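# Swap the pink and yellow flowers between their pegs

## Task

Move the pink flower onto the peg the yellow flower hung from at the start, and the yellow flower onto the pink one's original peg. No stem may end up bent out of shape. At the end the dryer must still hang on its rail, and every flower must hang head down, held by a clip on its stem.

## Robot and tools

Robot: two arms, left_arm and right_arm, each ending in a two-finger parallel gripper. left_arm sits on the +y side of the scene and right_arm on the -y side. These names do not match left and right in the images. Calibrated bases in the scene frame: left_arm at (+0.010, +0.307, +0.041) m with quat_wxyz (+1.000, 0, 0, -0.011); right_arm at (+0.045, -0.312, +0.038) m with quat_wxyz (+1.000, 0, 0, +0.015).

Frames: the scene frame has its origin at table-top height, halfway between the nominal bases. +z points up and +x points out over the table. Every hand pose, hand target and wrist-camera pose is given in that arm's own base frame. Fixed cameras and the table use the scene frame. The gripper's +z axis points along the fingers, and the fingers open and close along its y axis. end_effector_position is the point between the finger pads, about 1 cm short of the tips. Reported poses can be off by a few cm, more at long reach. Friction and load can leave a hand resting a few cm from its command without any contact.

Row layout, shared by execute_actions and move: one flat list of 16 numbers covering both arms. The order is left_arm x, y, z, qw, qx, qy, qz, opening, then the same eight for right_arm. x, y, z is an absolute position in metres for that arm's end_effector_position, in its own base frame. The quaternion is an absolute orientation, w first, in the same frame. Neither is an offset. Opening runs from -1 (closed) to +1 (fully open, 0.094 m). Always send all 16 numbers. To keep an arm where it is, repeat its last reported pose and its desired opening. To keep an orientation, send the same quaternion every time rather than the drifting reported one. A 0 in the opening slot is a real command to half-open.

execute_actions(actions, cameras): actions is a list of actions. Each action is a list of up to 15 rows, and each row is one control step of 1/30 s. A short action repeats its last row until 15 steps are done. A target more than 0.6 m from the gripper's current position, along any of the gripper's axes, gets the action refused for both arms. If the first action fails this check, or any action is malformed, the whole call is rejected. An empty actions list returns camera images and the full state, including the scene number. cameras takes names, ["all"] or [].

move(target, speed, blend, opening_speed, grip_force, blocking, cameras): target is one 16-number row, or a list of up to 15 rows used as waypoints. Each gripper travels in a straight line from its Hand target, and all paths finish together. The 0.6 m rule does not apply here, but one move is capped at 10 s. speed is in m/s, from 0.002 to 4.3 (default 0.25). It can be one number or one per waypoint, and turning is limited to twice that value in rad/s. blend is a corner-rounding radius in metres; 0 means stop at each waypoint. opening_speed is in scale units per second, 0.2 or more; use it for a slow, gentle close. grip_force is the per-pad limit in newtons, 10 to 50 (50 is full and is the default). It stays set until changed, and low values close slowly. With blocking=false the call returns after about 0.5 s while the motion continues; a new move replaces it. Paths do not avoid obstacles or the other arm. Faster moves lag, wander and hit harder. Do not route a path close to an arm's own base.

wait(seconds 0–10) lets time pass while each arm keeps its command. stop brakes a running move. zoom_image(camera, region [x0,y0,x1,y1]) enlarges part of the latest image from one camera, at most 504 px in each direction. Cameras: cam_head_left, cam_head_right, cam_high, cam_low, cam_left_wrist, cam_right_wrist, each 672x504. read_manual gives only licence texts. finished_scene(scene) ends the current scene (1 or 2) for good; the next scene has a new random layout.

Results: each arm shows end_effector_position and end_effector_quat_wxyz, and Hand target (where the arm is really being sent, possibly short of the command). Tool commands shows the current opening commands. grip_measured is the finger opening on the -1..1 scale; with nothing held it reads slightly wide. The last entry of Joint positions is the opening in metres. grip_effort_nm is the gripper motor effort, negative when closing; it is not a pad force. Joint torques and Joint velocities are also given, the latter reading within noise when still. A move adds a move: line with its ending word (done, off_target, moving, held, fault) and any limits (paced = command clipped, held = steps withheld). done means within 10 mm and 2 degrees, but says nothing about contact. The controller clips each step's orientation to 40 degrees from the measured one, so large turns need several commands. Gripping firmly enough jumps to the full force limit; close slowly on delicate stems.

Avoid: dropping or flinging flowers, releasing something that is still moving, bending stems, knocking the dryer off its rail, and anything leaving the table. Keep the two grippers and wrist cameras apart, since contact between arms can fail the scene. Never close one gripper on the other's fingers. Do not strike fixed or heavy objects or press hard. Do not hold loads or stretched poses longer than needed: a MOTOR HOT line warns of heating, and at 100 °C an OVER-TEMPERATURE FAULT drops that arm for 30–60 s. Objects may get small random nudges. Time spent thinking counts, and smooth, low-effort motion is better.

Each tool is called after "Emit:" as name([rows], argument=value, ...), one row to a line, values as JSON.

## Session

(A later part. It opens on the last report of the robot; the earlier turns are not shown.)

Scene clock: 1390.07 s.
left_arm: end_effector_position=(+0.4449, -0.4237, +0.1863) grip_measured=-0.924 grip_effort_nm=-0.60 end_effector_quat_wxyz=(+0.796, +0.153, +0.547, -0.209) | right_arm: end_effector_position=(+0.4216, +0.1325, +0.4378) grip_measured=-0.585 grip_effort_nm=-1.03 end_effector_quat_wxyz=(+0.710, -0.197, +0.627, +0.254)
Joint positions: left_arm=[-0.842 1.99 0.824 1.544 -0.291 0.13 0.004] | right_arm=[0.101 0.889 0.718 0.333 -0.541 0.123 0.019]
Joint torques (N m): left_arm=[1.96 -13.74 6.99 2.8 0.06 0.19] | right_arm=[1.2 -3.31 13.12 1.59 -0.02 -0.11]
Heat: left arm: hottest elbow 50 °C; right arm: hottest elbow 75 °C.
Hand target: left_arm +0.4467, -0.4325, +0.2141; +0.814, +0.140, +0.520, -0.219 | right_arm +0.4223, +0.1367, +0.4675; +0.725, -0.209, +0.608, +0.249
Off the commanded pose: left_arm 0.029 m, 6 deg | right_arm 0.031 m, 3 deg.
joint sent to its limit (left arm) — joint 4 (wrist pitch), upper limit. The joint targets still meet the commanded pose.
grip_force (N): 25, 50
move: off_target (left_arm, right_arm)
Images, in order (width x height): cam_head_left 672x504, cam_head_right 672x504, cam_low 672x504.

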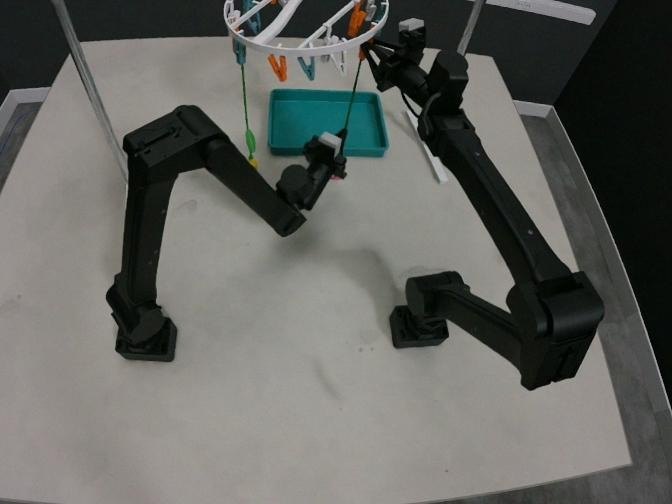

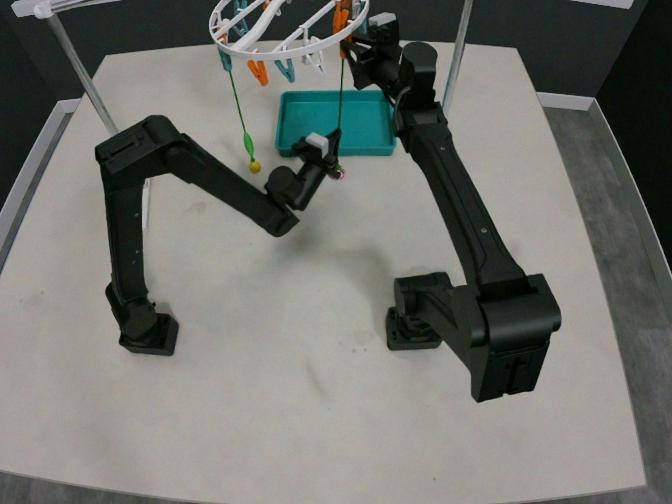

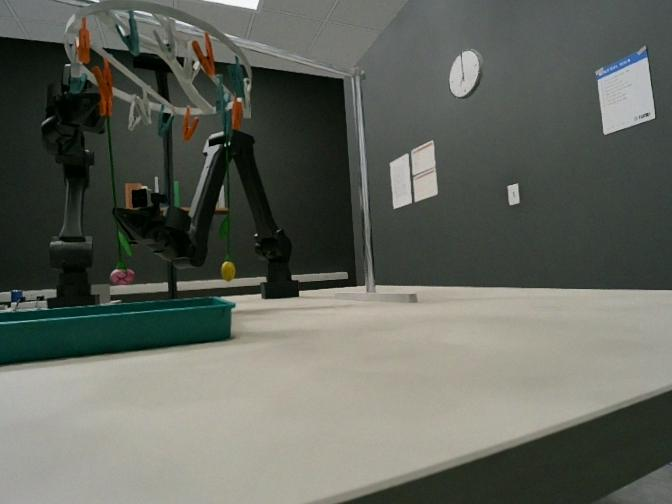

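Emit:
move([
  [0.4475,-0.4335,0.19,0.8236,0.13523,0.5047,-0.22068,-1, 0.424,0.1372,0.468,0.72444,-0.20886,0.60768,0.24899,-0.7],
  [0.4515,-0.4375,0.195,0.8236,0.13523,0.5047,-0.22068,-1, 0.424,0.1372,0.468,0.72444,-0.20886,0.60768,0.24899,-0.7],
], speed=0.06, cameras=["cam_low","cam_head_left","cam_head_right"])

Emit:
zoom_image(camera="cam_low", region=[90, 90, 120, 130])

Emit:
zoom_image(camera="cam_head_left", region=[350, 45, 380, 75])

Emit:
zoom_image(camera="cam_head_right", region=[335, 40, 365, 70])

Scene clock: 1399.07 s.
left_arm: end_effector_position=(+0.4491, -0.4281, +0.1861) grip_measured=-0.924 grip_effort_nm=-0.60 end_effector_quat_wxyz=(+0.798, +0.151, +0.545, -0.209) | right_arm: end_effector_position=(+0.4216, +0.1325, +0.4378) grip_measured=-0.586 grip_effort_nm=-1.03 end_effector_quat_wxyz=(+0.710, -0.197, +0.627, +0.254)
Joint positions: left_arm=[-0.842 2.003 0.845 1.544 -0.293 0.13 0.004] | right_arm=[0.101 0.889 0.718 0.333 -0.541 0.123 0.019]
Joint torques (N m): left_arm=[2.08 -11.87 6.68 2.76 0.07 0.09] | right_arm=[1.38 -3.25 13.22 1.55 -0.01 -0.12]
Heat: left arm: hottest elbow 51 °C; right arm: hottest elbow 75 °C.
Hand target: left_arm +0.4514, -0.4371, +0.1953; +0.807, +0.144, +0.530, -0.218 | right_arm +0.4223, +0.1367, +0.4675; +0.725, -0.209, +0.608, +0.249
Off the commanded pose: left_arm 0.013 m, 6 deg | right_arm 0.031 m, 3 deg.
joint sent to its limit (left arm) — joint 4 (wrist pitch), upper limit. The joint targets are off in orientation, not in position.
grip_force (N): 25, 50
move: off_target (left_arm, right_arm)
Images, in order (width x height): cam_head_left 672x504, cam_head_right 672x504, cam_low 672x504.

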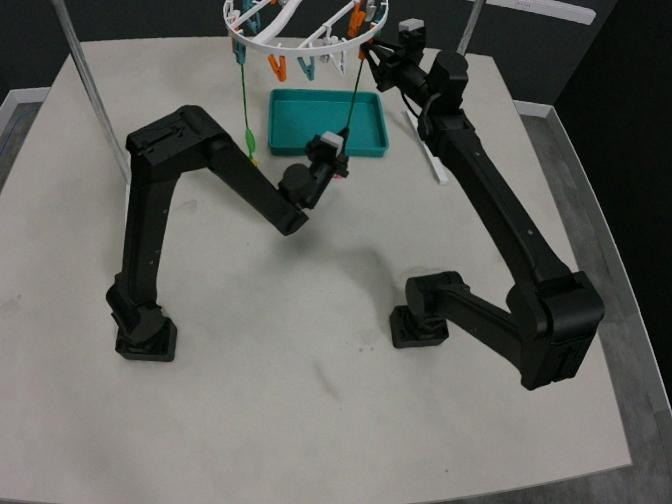

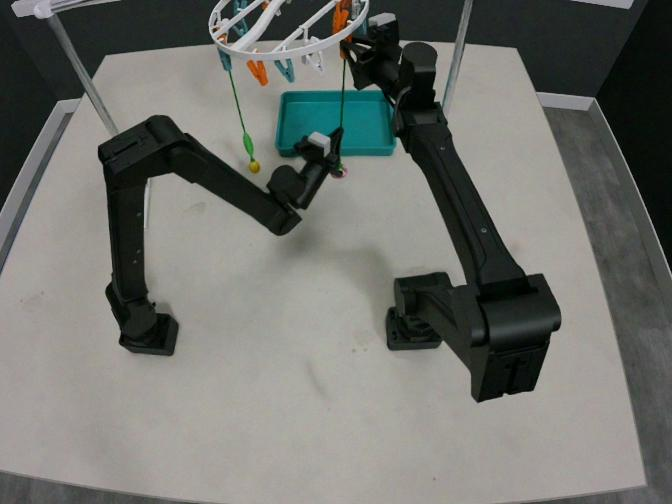

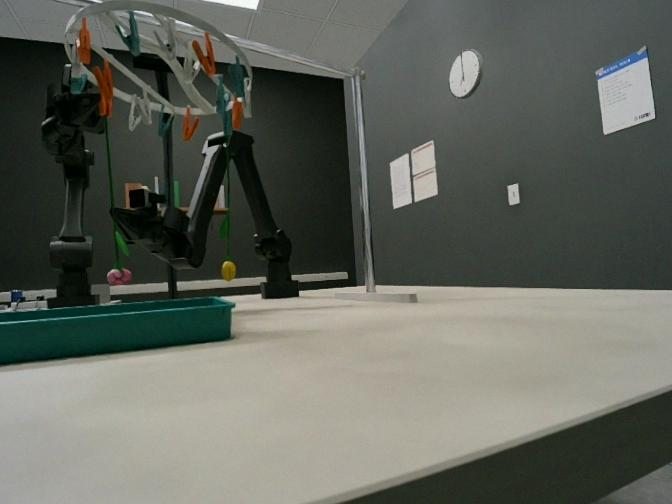

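Scaled by 12.600 from the camera's 672x504 image, which has a finer 960x720 frame.

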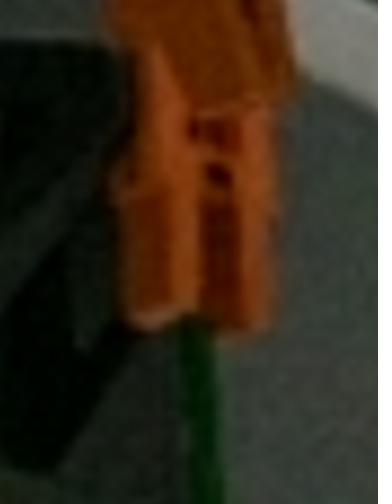

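Scaled by 16.800 from the camera's 672x504 image, which has a finer 960x720 frame.

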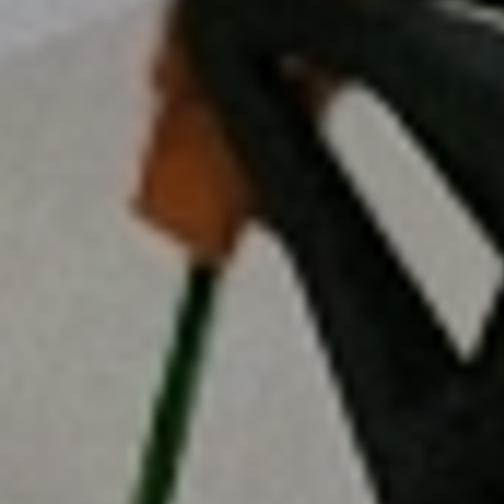

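Scaled by 16.800 from the camera's 672x504 image, which has a finer 960x720 frame.

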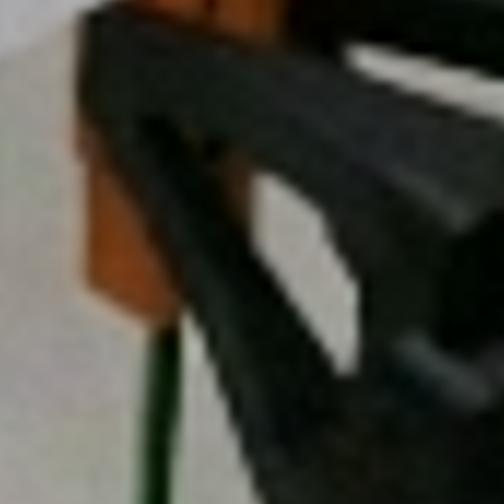

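Emit:
move(target=[0.4535,-0.44,0.222,0.8236,0.13523,0.5047,-0.22068,-1, 0.424,0.1372,0.468,0.72444,-0.20886,0.60768,0.24899,-0.7], speed=0.05, cameras=["cam_low","cam_head_left","cam_head_right"])

Emit:
zoom_image(camera="cam_low", region=[90, 90, 120, 130])

Emit:
zoom_image(camera="cam_head_left", region=[350, 45, 380, 75])

Emit:
zoom_image(camera="cam_head_right", region=[335, 40, 365, 70])

Scene clock: 1405.70 s.
left_arm: end_effector_position=(+0.4524, -0.4317, +0.1933) grip_measured=-0.924 grip_effort_nm=-0.60 end_effector_quat_wxyz=(+0.803, +0.149, +0.538, -0.210) | right_arm: end_effector_position=(+0.4216, +0.1325, +0.4378) grip_measured=-0.586 grip_effort_nm=-1.03 end_effector_quat_wxyz=(+0.710, -0.197, +0.627, +0.254)
Joint positions: left_arm=[-0.842 2.003 0.864 1.544 -0.293 0.137 0.004] | right_arm=[0.101 0.889 0.718 0.333 -0.541 0.123 0.019]
Joint torques (N m): left_arm=[2.08 -14.39 6.83 2.71 0.2 0.17] | right_arm=[1.26 -3.31 13.08 1.61 0.01 -0.13]
Heat: left arm: hottest elbow 50 °C; right arm: hottest elbow 76 °C.
Hand target: left_arm +0.4528, -0.4390, +0.2220; +0.820, +0.137, +0.510, -0.220 | right_arm +0.4223, +0.1367, +0.4675; +0.725, -0.209, +0.608, +0.249
Off the commanded pose: left_arm 0.030 m, 5 deg | right_arm 0.031 m, 3 deg.
joint sent to its limit (left arm) — joint 4 (wrist pitch), upper limit. The joint targets still meet the commanded pose.
grip_force (N): 25, 50
move: off_target (left_arm, right_arm)
Images, in order (width x height): cam_head_left 672x504, cam_head_right 672x504, cam_low 672x504.

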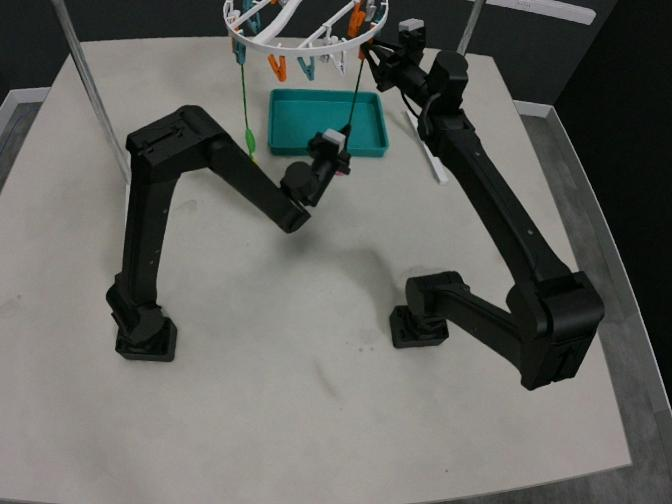

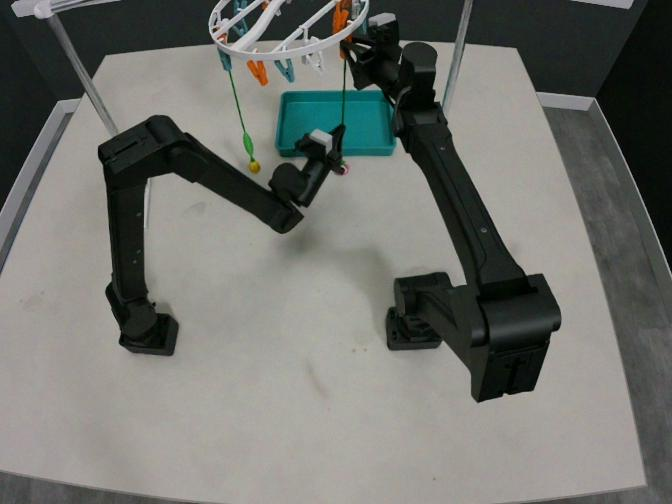

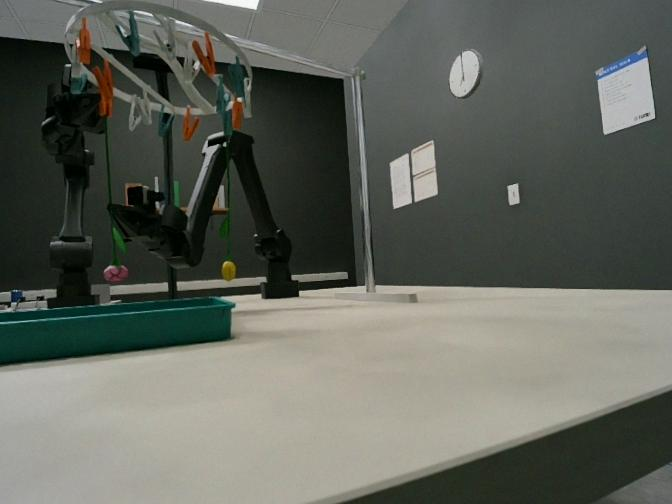

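Scaled by 12.600 from the camera's 672x504 image, which has a finer 960x720 frame.

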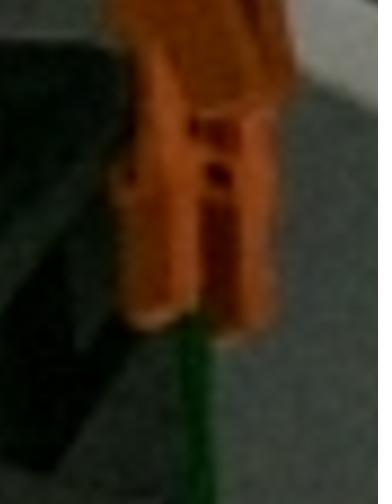

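Scaled by 16.800 from the camera's 672x504 image, which has a finer 960x720 frame.

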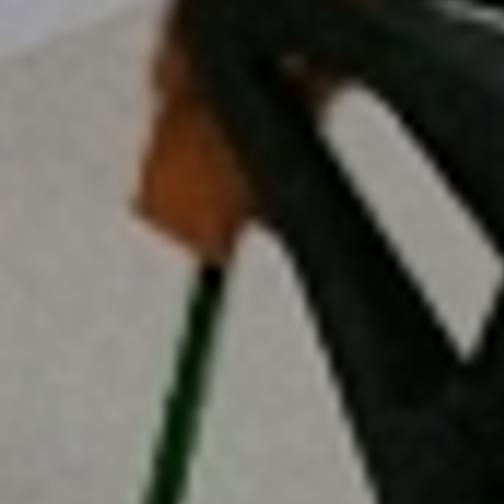

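Scaled by 16.800 from the camera's 672x504 image, which has a finer 960x720 frame.

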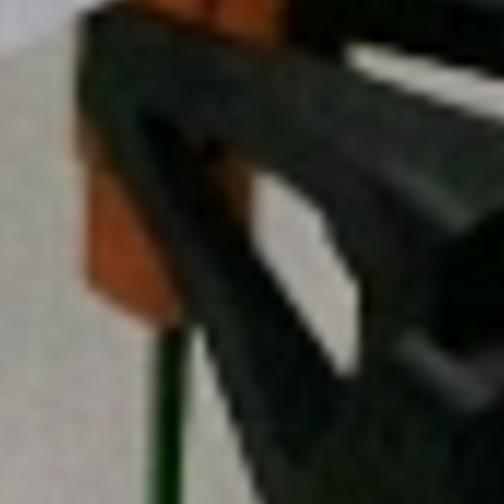

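Emit:
move(target=[0.456,-0.4425,0.2345,0.8236,0.13523,0.5047,-0.22068,-1, 0.424,0.1372,0.468,0.72444,-0.20886,0.60768,0.24899,-0.7], speed=0.05, cameras=["cam_low","cam_head_left","cam_head_right"])

Emit:
zoom_image(camera="cam_low", region=[90, 90, 120, 130])

Emit:
zoom_image(camera="cam_head_left", region=[350, 45, 380, 75])

Emit:
zoom_image(camera="cam_head_right", region=[335, 40, 365, 70])

Scene clock: 1410.77 s.
left_arm: end_effector_position=(+0.4539, -0.4337, +0.2044) grip_measured=-0.924 grip_effort_nm=-0.60 end_effector_quat_wxyz=(+0.808, +0.145, +0.530, -0.212) | right_arm: end_effector_position=(+0.4216, +0.1325, +0.4378) grip_measured=-0.586 grip_effort_nm=-1.03 end_effector_quat_wxyz=(+0.710, -0.197, +0.627, +0.254)
Joint positions: left_arm=[-0.842 1.993 0.876 1.544 -0.291 0.141 0.004] | right_arm=[0.101 0.889 0.718 0.333 -0.541 0.123 0.019]
Joint torques (N m): left_arm=[2.14 -15.03 7.02 2 0.22 0.15] | right_arm=[1.44 -3.37 13.14 1.58 0.01 -0.13]
Heat: left arm: hottest elbow 51 °C; right arm: hottest elbow 76 °C.
Hand target: left_arm +0.4551, -0.4413, +0.2344; +0.824, +0.135, +0.505, -0.221 | right_arm +0.4223, +0.1367, +0.4675; +0.725, -0.209, +0.608, +0.249
Off the commanded pose: left_arm 0.031 m, 4 deg | right_arm 0.031 m, 3 deg.
grip_force (N): 25, 50
move: off_target (left_arm, right_arm)
Images, in order (width x height): cam_head_left 672x504, cam_head_right 672x504, cam_low 672x504.

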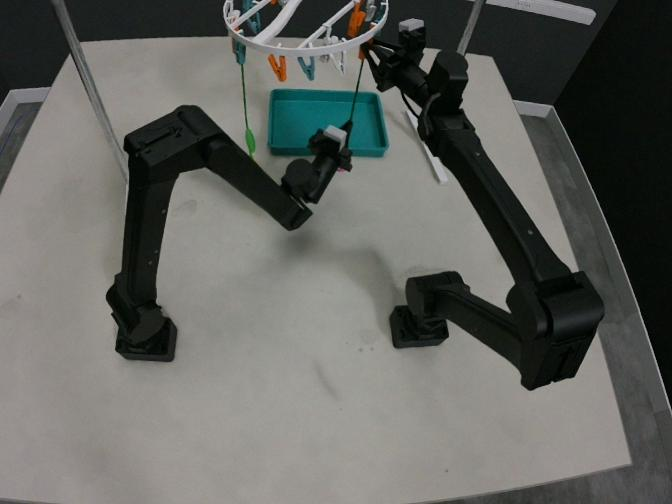

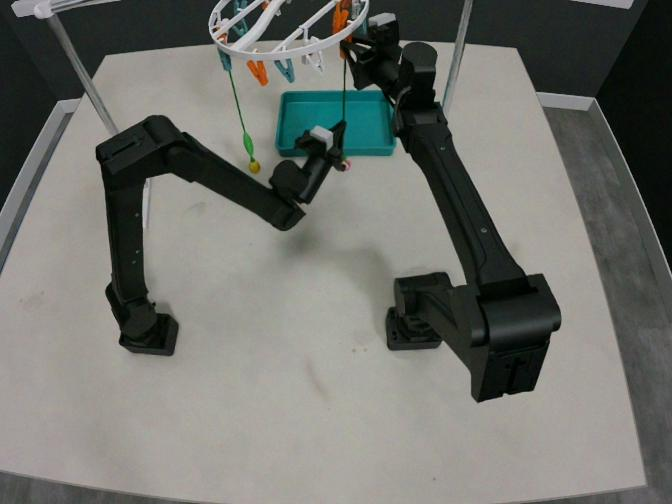

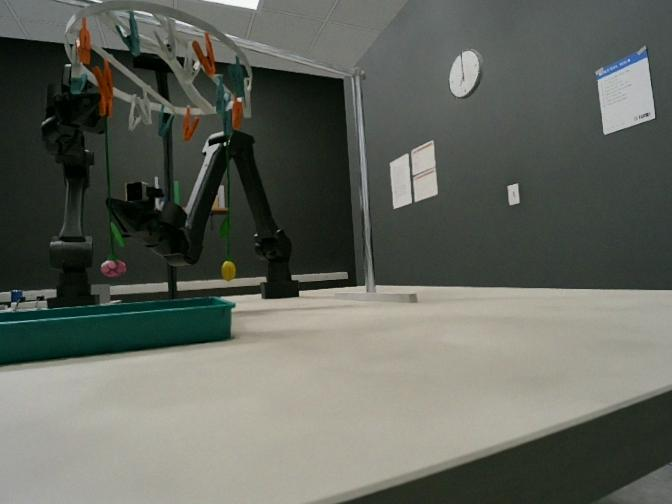

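Scaled by 12.600 from the camera's 672x504 image, which has a finer 960x720 frame.

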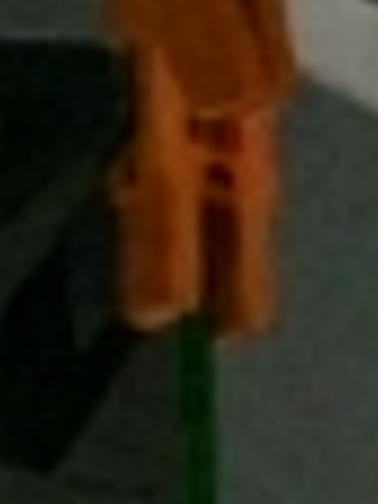

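Scaled by 16.800 from the camera's 672x504 image, which has a finer 960x720 frame.

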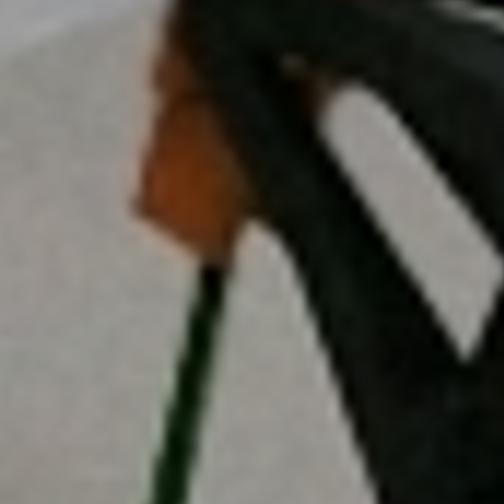

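Scaled by 16.800 from the camera's 672x504 image, which has a finer 960x720 frame.

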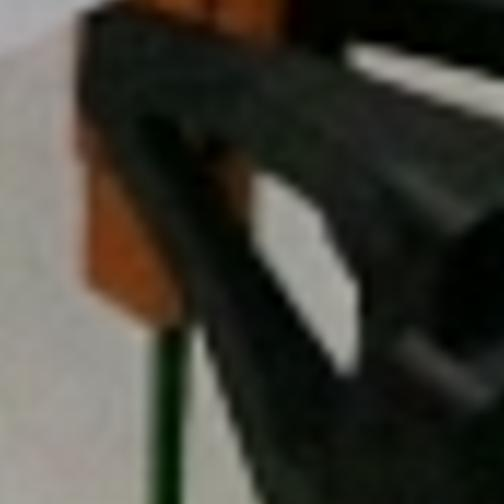

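Emit:
move(target=[0.456, -0.4425, 0.2345, 0.8236, 0.13523, 0.5047, -0.22068, -1, 0.424, 0.1372, 0.468, 0.72444, -0.20886, 0.60768, 0.24899, -0.48], opening_speed=0.3, grip_force=[25, 50], cameras=["cam_low", "cam_head_left", "cam_head_right", "cam_right_wrist"])

Emit:
zoom_image(camera="cam_low", region=[85, 85, 125, 125])

Emit:
zoom_image(camera="cam_head_left", region=[350, 45, 390, 75])

Emit:
zoom_image(camera="cam_head_right", region=[335, 40, 375, 70])

Scene clock: 1422.40 s.
left_arm: end_effector_position=(+0.4538, -0.4337, +0.2044) grip_measured=-0.924 grip_effort_nm=-0.60 end_effector_quat_wxyz=(+0.809, +0.145, +0.530, -0.212) | right_arm: end_effector_position=(+0.4216, +0.1325, +0.4378) grip_measured=-0.482 grip_effort_nm=0.08 end_effector_quat_wxyz=(+0.710, -0.197, +0.626, +0.254)
Joint positions: left_arm=[-0.842 1.993 0.876 1.544 -0.291 0.141 0.004] | right_arm=[0.101 0.889 0.718 0.333 -0.541 0.123 0.024]
Joint torques (N m): left_arm=[2.14 -14.92 7.04 2 0.22 0.17] | right_arm=[1.32 -3.19 13.04 1.61 0 -0.12]
Heat: left arm: hottest elbow 52 °C; right arm: hottest elbow 76 °C.
Hand target: left_arm +0.4551, -0.4413, +0.2344; +0.824, +0.135, +0.505, -0.221 | right_arm +0.4223, +0.1367, +0.4675; +0.725, -0.209, +0.608, +0.249
Off the commanded pose: left_arm 0.031 m, 4 deg | right_arm 0.031 m, 3 deg.
grip_force (N): 25, 50
move: off_target (left_arm, right_arm)
camera_calibration:
cam_right_wrist: T_world_to_cam=[[0.611299, -0.790858, -0.0292715, -0.141169], [-0.243641, -0.152876, -0.957741, 0.582586], [0.752962, 0.592598, -0.286139, -0.181859], [0, 0, 0, 1]] pos_world=[0.365171, 0.0851879, 0.501797]
Images, in order (width x height): cam_head_left 672x504, cam_head_right 672x504, cam_low 672x504, cam_right_wrist 672x504.

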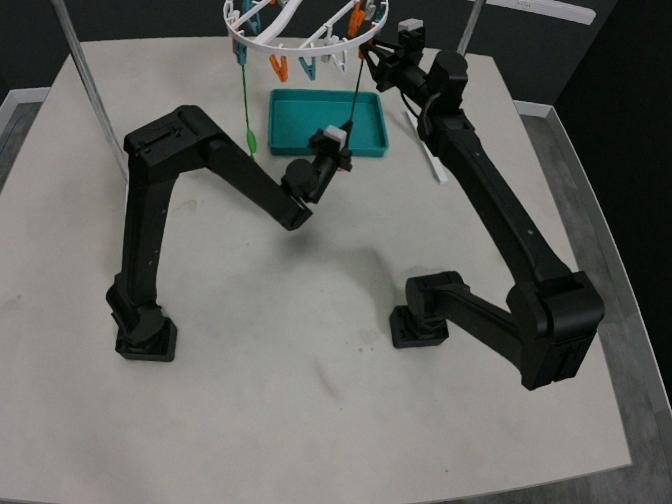

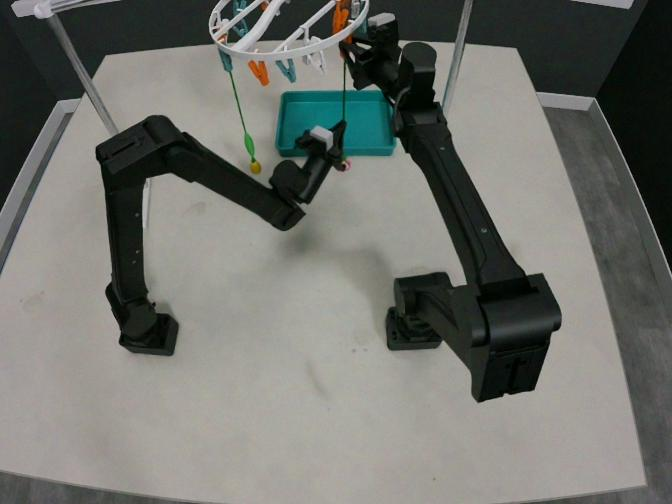

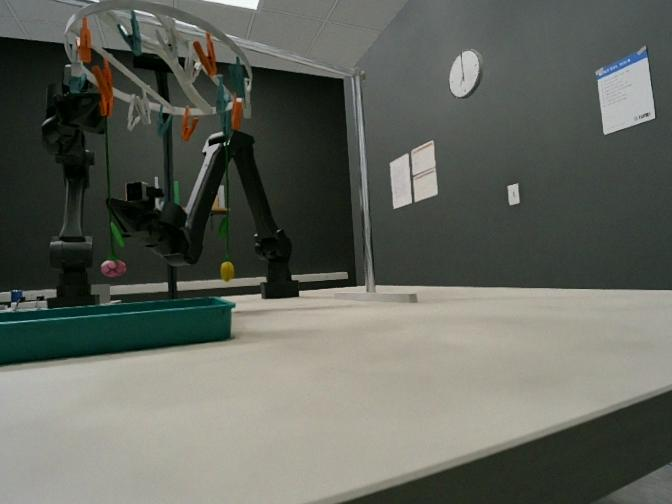

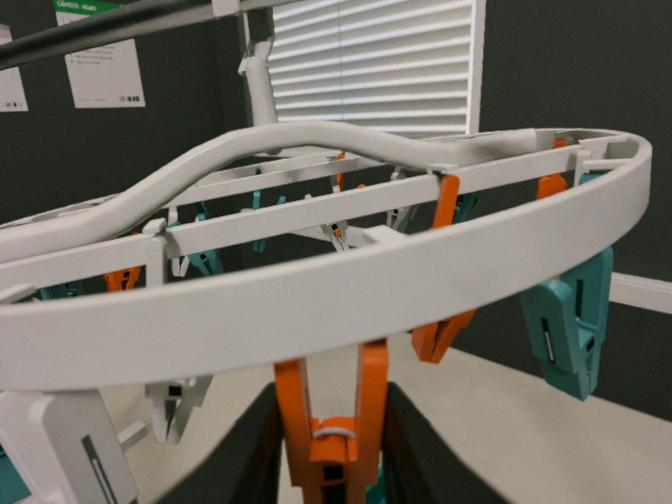

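Scaled by 12.600 from the camera's 672x504 image, which has a finer 960x720 frame.

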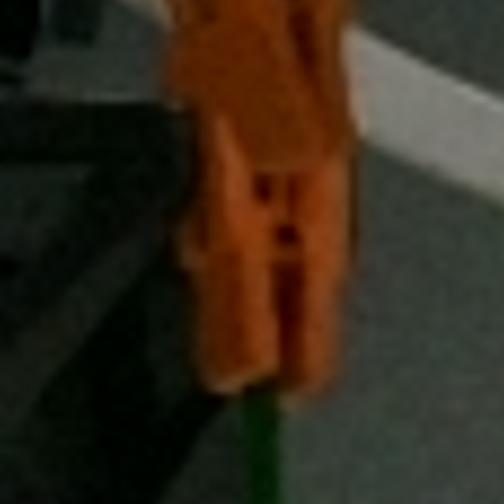

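Scaled by 12.600 from the camera's 672x504 image, which has a finer 960x720 frame.

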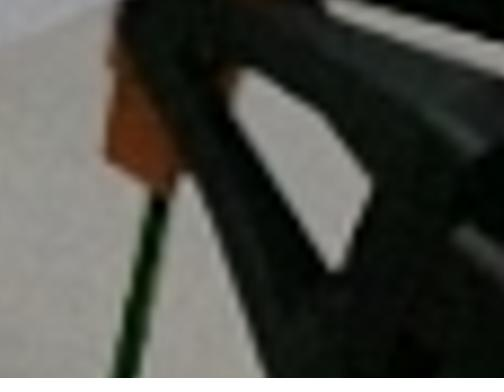

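Scaled by 12.600 from the camera's 672x504 image, which has a finer 960x720 frame.

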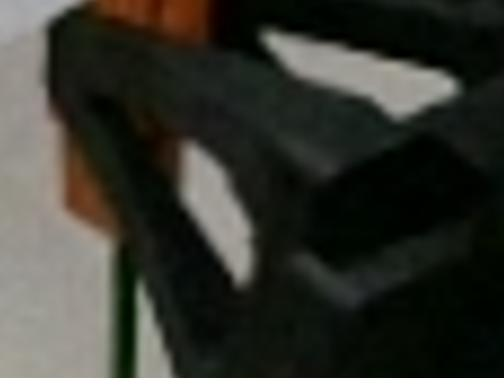

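Emit:
zoom_image(camera="cam_low", region=[98, 98, 114, 122])

Emit:
zoom_image(camera="cam_head_left", region=[352, 45, 372, 65])

Emit:
zoom_image(camera="cam_right_wrist", region=[250, 320, 430, 504])

Scaled by 21.000 from the camera's 672x504 image, which has a finer 960x720 frame.

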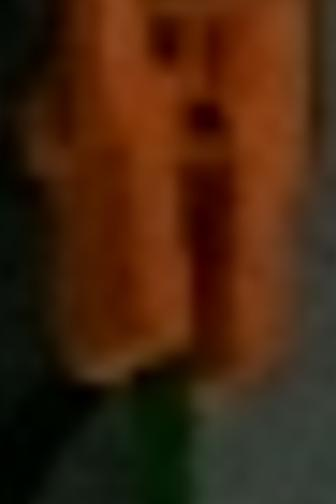

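Scaled by 25.200 from the camera's 672x504 image, which has a finer 960x720 frame.

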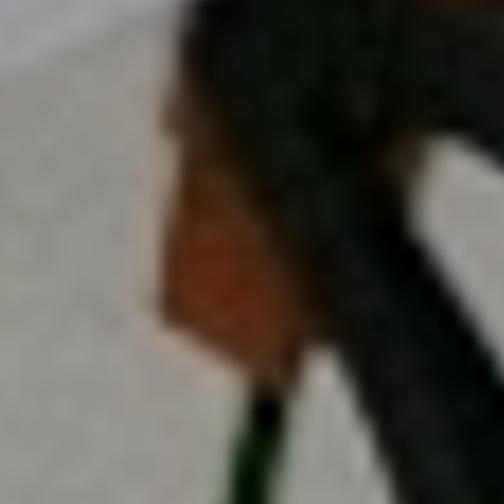

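Scaled by 2.739 from the camera's 672x504 image, which has a finer 960x720 frame.

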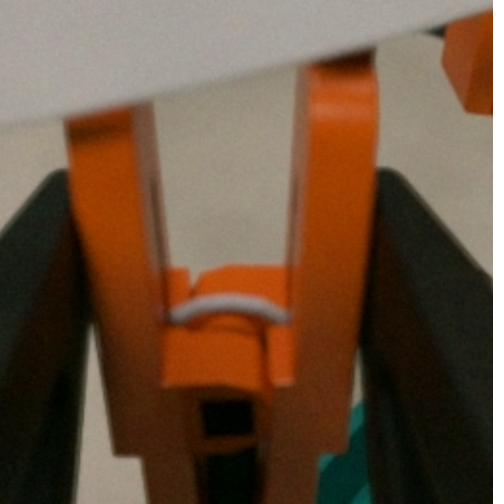

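Emit:
move(target=[0.456, -0.4425, 0.2345, 0.8236, 0.13523, 0.5047, -0.22068, -0.7, 0.424, 0.1372, 0.468, 0.72444, -0.20886, 0.60768, 0.24899, -0.4], opening_speed=0.3, grip_force=[25, 50], cameras=["cam_low", "cam_head_left", "cam_head_right", "cam_right_wrist", "cam_left_wrist"])

Emit:
zoom_image(camera="cam_low", region=[90, 90, 120, 130])

Emit:
zoom_image(camera="cam_right_wrist", region=[250, 320, 430, 504])

Scene clock: 1436.37 s.
left_arm: end_effector_position=(+0.4538, -0.4337, +0.2044) grip_measured=-0.702 grip_effort_nm=0.06 end_effector_quat_wxyz=(+0.809, +0.145, +0.530, -0.212) | right_arm: end_effector_position=(+0.4216, +0.1325, +0.4378) grip_measured=-0.401 grip_effort_nm=0.07 end_effector_quat_wxyz=(+0.710, -0.197, +0.626, +0.254)
Joint positions: left_arm=[-0.842 1.993 0.876 1.544 -0.291 0.141 0.014] | right_arm=[0.101 0.889 0.718 0.333 -0.541 0.122 0.028]
Joint torques (N m): left_arm=[2.14 -14.97 7.04 1.99 0.21 0.17] | right_arm=[1.38 -3.25 13.14 1.58 0 -0.12]
Heat: left arm: hottest elbow 53 °C; right arm: hottest elbow 76 °C.
Hand target: left_arm +0.4551, -0.4413, +0.2344; +0.824, +0.135, +0.505, -0.221 | right_arm +0.4223, +0.1367, +0.4676; +0.725, -0.209, +0.607, +0.249
Off the commanded pose: left_arm 0.031 m, 4 deg | right_arm 0.031 m, 3 deg.
grip_force (N): 25, 50
move: off_target (left_arm, right_arm)
camera_calibration:
cam_left_wrist: T_world_to_cam=[[-0.487111, -0.873086, -0.0210685, -0.153394], [-0.0124516, 0.0310646, -0.99944, 0.261246], [0.873251, -0.486576, -0.0260033, -0.50967], [0, 0, 0, 1]] pos_world=[0.373603, -0.390035, 0.244615]
cam_right_wrist: T_world_to_cam=[[0.611282, -0.790885, -0.0288867, -0.141354], [-0.243418, -0.153158, -0.957753, 0.582534], [0.753048, 0.592489, -0.286139, -0.181881], [0, 0, 0, 1]] pos_world=[0.365171, 0.0851879, 0.501798]
Images, in order (width x height): cam_head_left 672x504, cam_head_right 672x504, cam_low 672x504, cam_left_wrist 672x504, cam_right_wrist 672x504.

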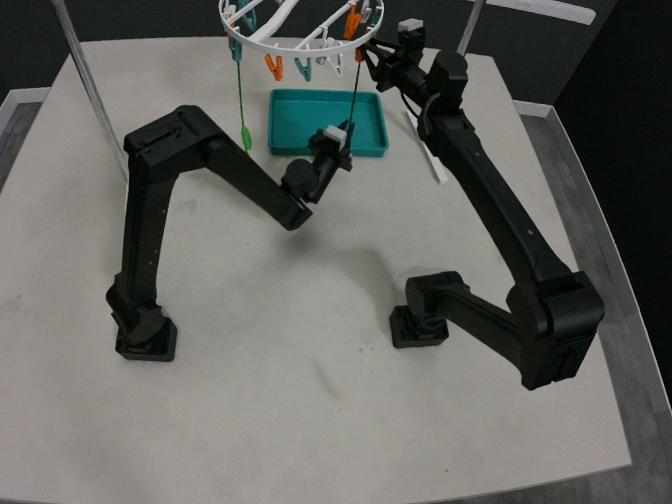

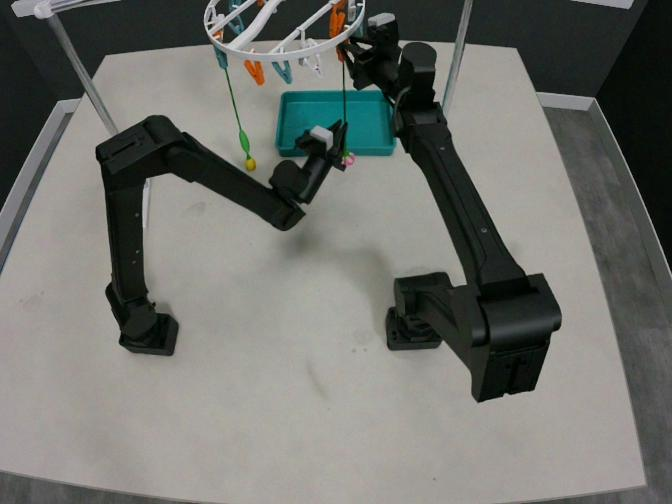

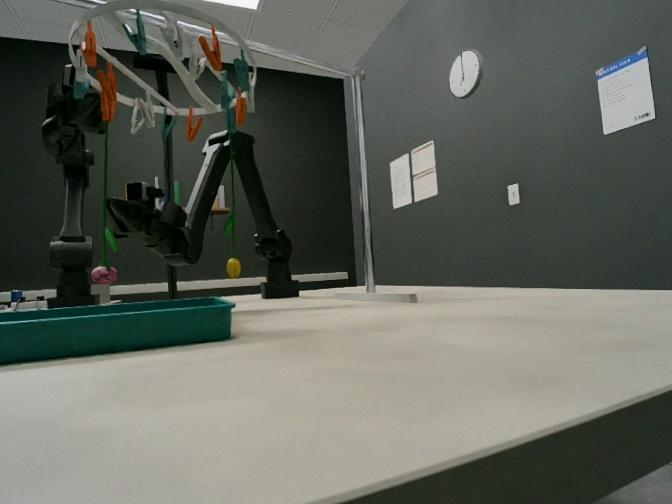

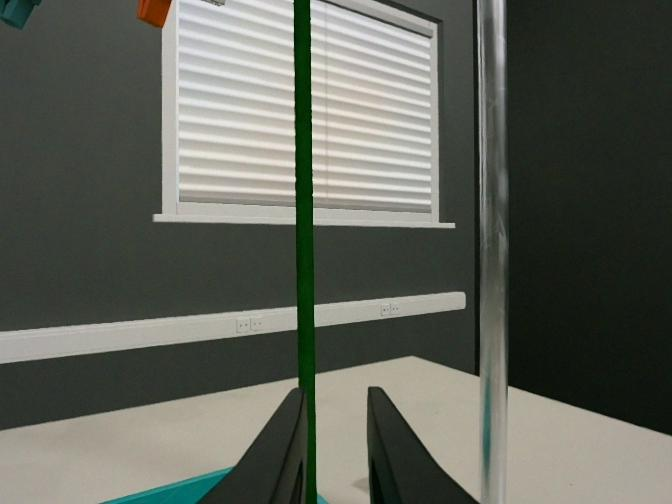

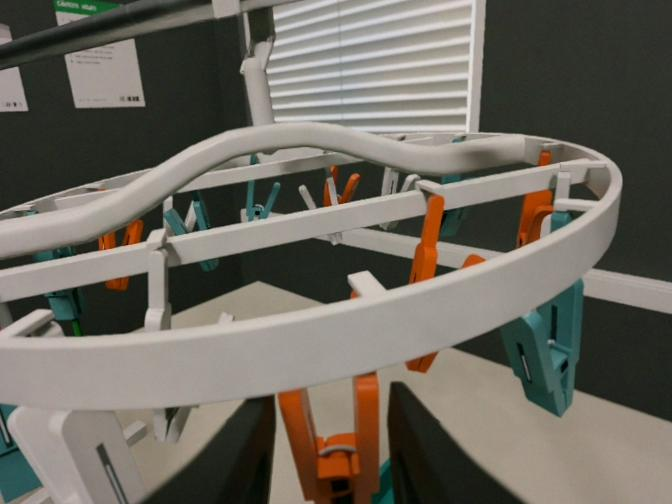

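Scaled by 12.600 from the camera's 672x504 image, which has a finer 960x720 frame.

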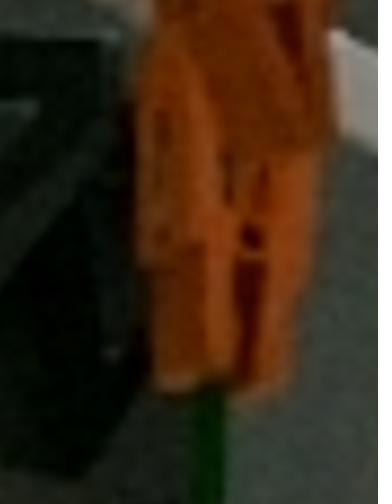

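Scaled by 2.739 from the camera's 672x504 image, which has a finer 960x720 frame.

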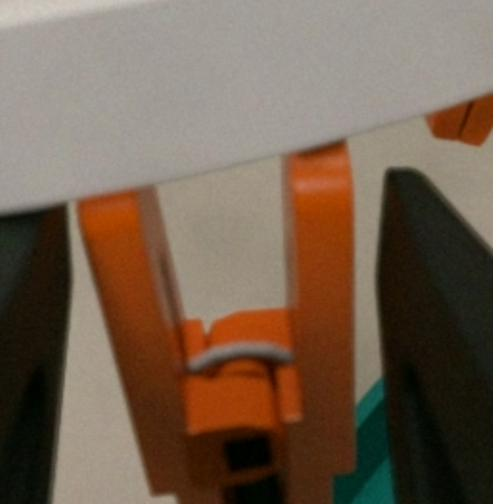

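Emit:
move([
  [0.456, -0.4425, 0.2345, 0.8236, 0.13523, 0.5047, -0.22068, -0.2, 0.424, 0.1372, 0.468, 0.72444, -0.20886, 0.60768, 0.24899, -0.32],
  [0.440, -0.433, 0.232, 0.8236, 0.13523, 0.5047, -0.22068, -0.2, 0.409, 0.125, 0.458, 0.72444, -0.20886, 0.60768, 0.24899, -0.32],
], speed=0.06, opening_speed=0.4, cameras=["cam_low", "cam_head_left", "cam_head_right", "cam_right_wrist", "cam_left_wrist"])

Scene clock: 1446.00 s.
left_arm: end_effector_position=(+0.4482, -0.4319, +0.2154) grip_measured=-0.202 grip_effort_nm=0.06 end_effector_quat_wxyz=(+0.812, +0.142, +0.524, -0.214) | right_arm: end_effector_position=(+0.4097, +0.1290, +0.4510) grip_measured=-0.321 grip_effort_nm=0.08 end_effector_quat_wxyz=(+0.718, -0.208, +0.613, +0.256)
Joint positions: left_arm=[-0.848 1.968 0.864 1.546 -0.296 0.143 0.038] | right_arm=[0.084 0.855 0.718 0.333 -0.576 0.122 0.032]
Joint torques (N m): left_arm=[1.67 -14.74 4.41 2.59 0 0.16] | right_arm=[-0.32 -3.55 9.77 1.88 -0.02 -0.04]
Heat: left arm: hottest elbow 53 °C; right arm: hottest elbow 76 °C.
Hand target: left_arm +0.4404, -0.4330, +0.2320; +0.821, +0.137, +0.509, -0.220 | right_arm +0.4090, +0.1251, +0.4580; +0.725, -0.209, +0.608, +0.249
Off the commanded pose: left_arm 0.019 m, 3 deg | right_arm 0.008 m, 1 deg.
joint sent to its limit (left arm) — joint 4 (wrist pitch), upper limit. The joint targets still meet the commanded pose.
grip_force (N): 25, 50
move: off_target (left_arm)
camera_calibration:
cam_left_wrist: T_world_to_cam=[[-0.48767, -0.872888, -0.0156608, -0.155113], [-0.00269861, 0.0194455, -0.999807, 0.262776], [0.873024, -0.487533, -0.0118386, -0.506912], [0, 0, 0, 1]] pos_world=[0.367611, -0.387643, 0.254295]
cam_right_wrist: T_world_to_cam=[[0.6249, -0.780687, -0.00526787, -0.153941], [-0.207741, -0.159774, -0.965047, 0.581249], [0.752558, 0.604152, -0.262024, -0.179293], [0, 0, 0, 1]] pos_world=[0.351875, 0.0810094, 0.513143]
Images, in order (width x height): cam_head_left 672x504, cam_head_right 672x504, cam_low 672x504, cam_left_wrist 672x504, cam_right_wrist 672x504.

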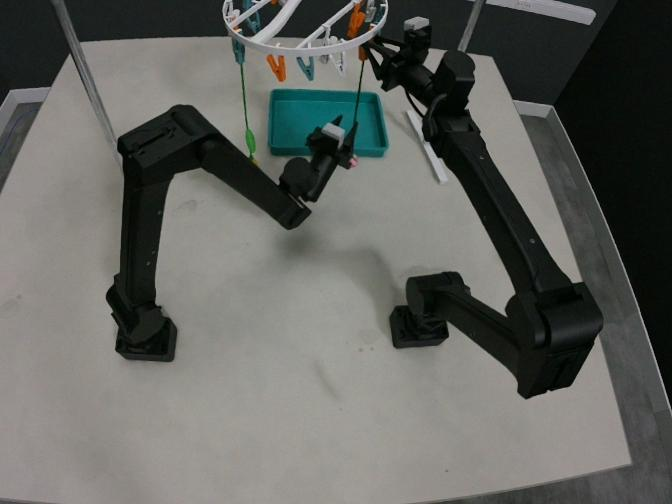

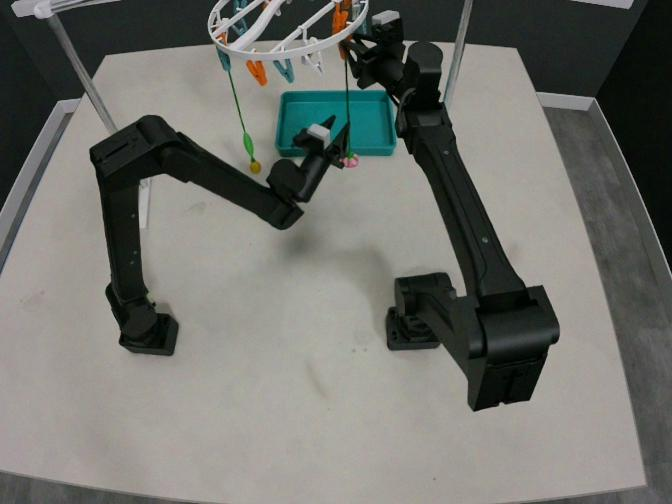

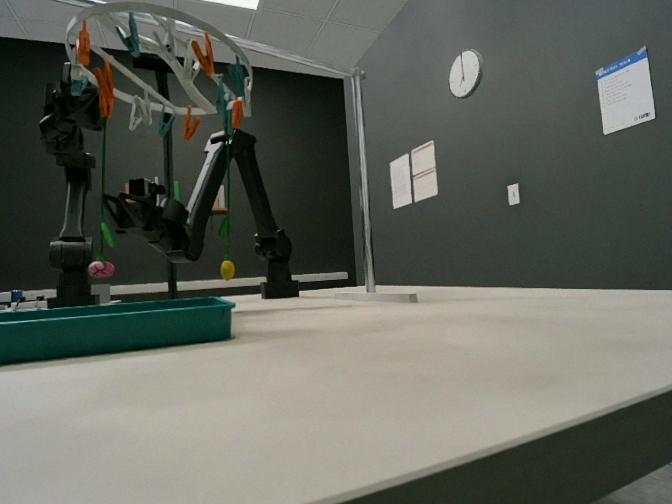

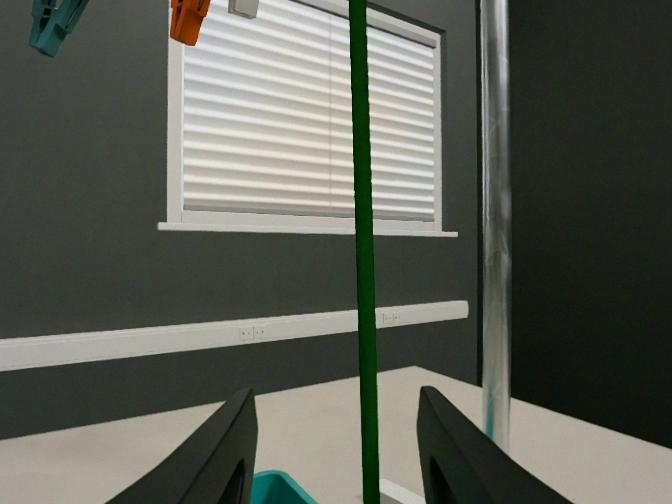

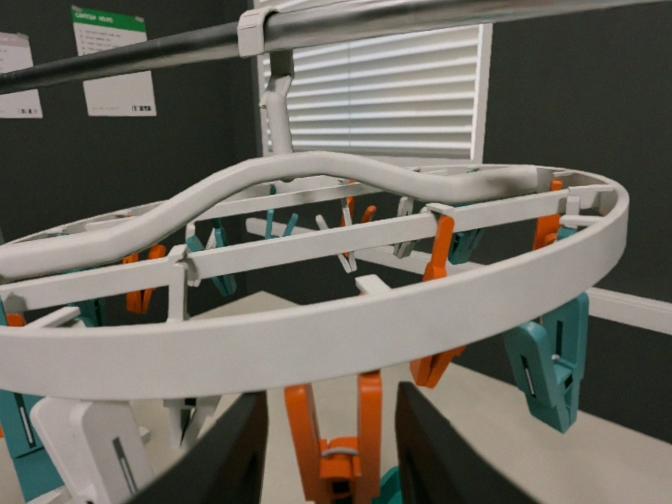

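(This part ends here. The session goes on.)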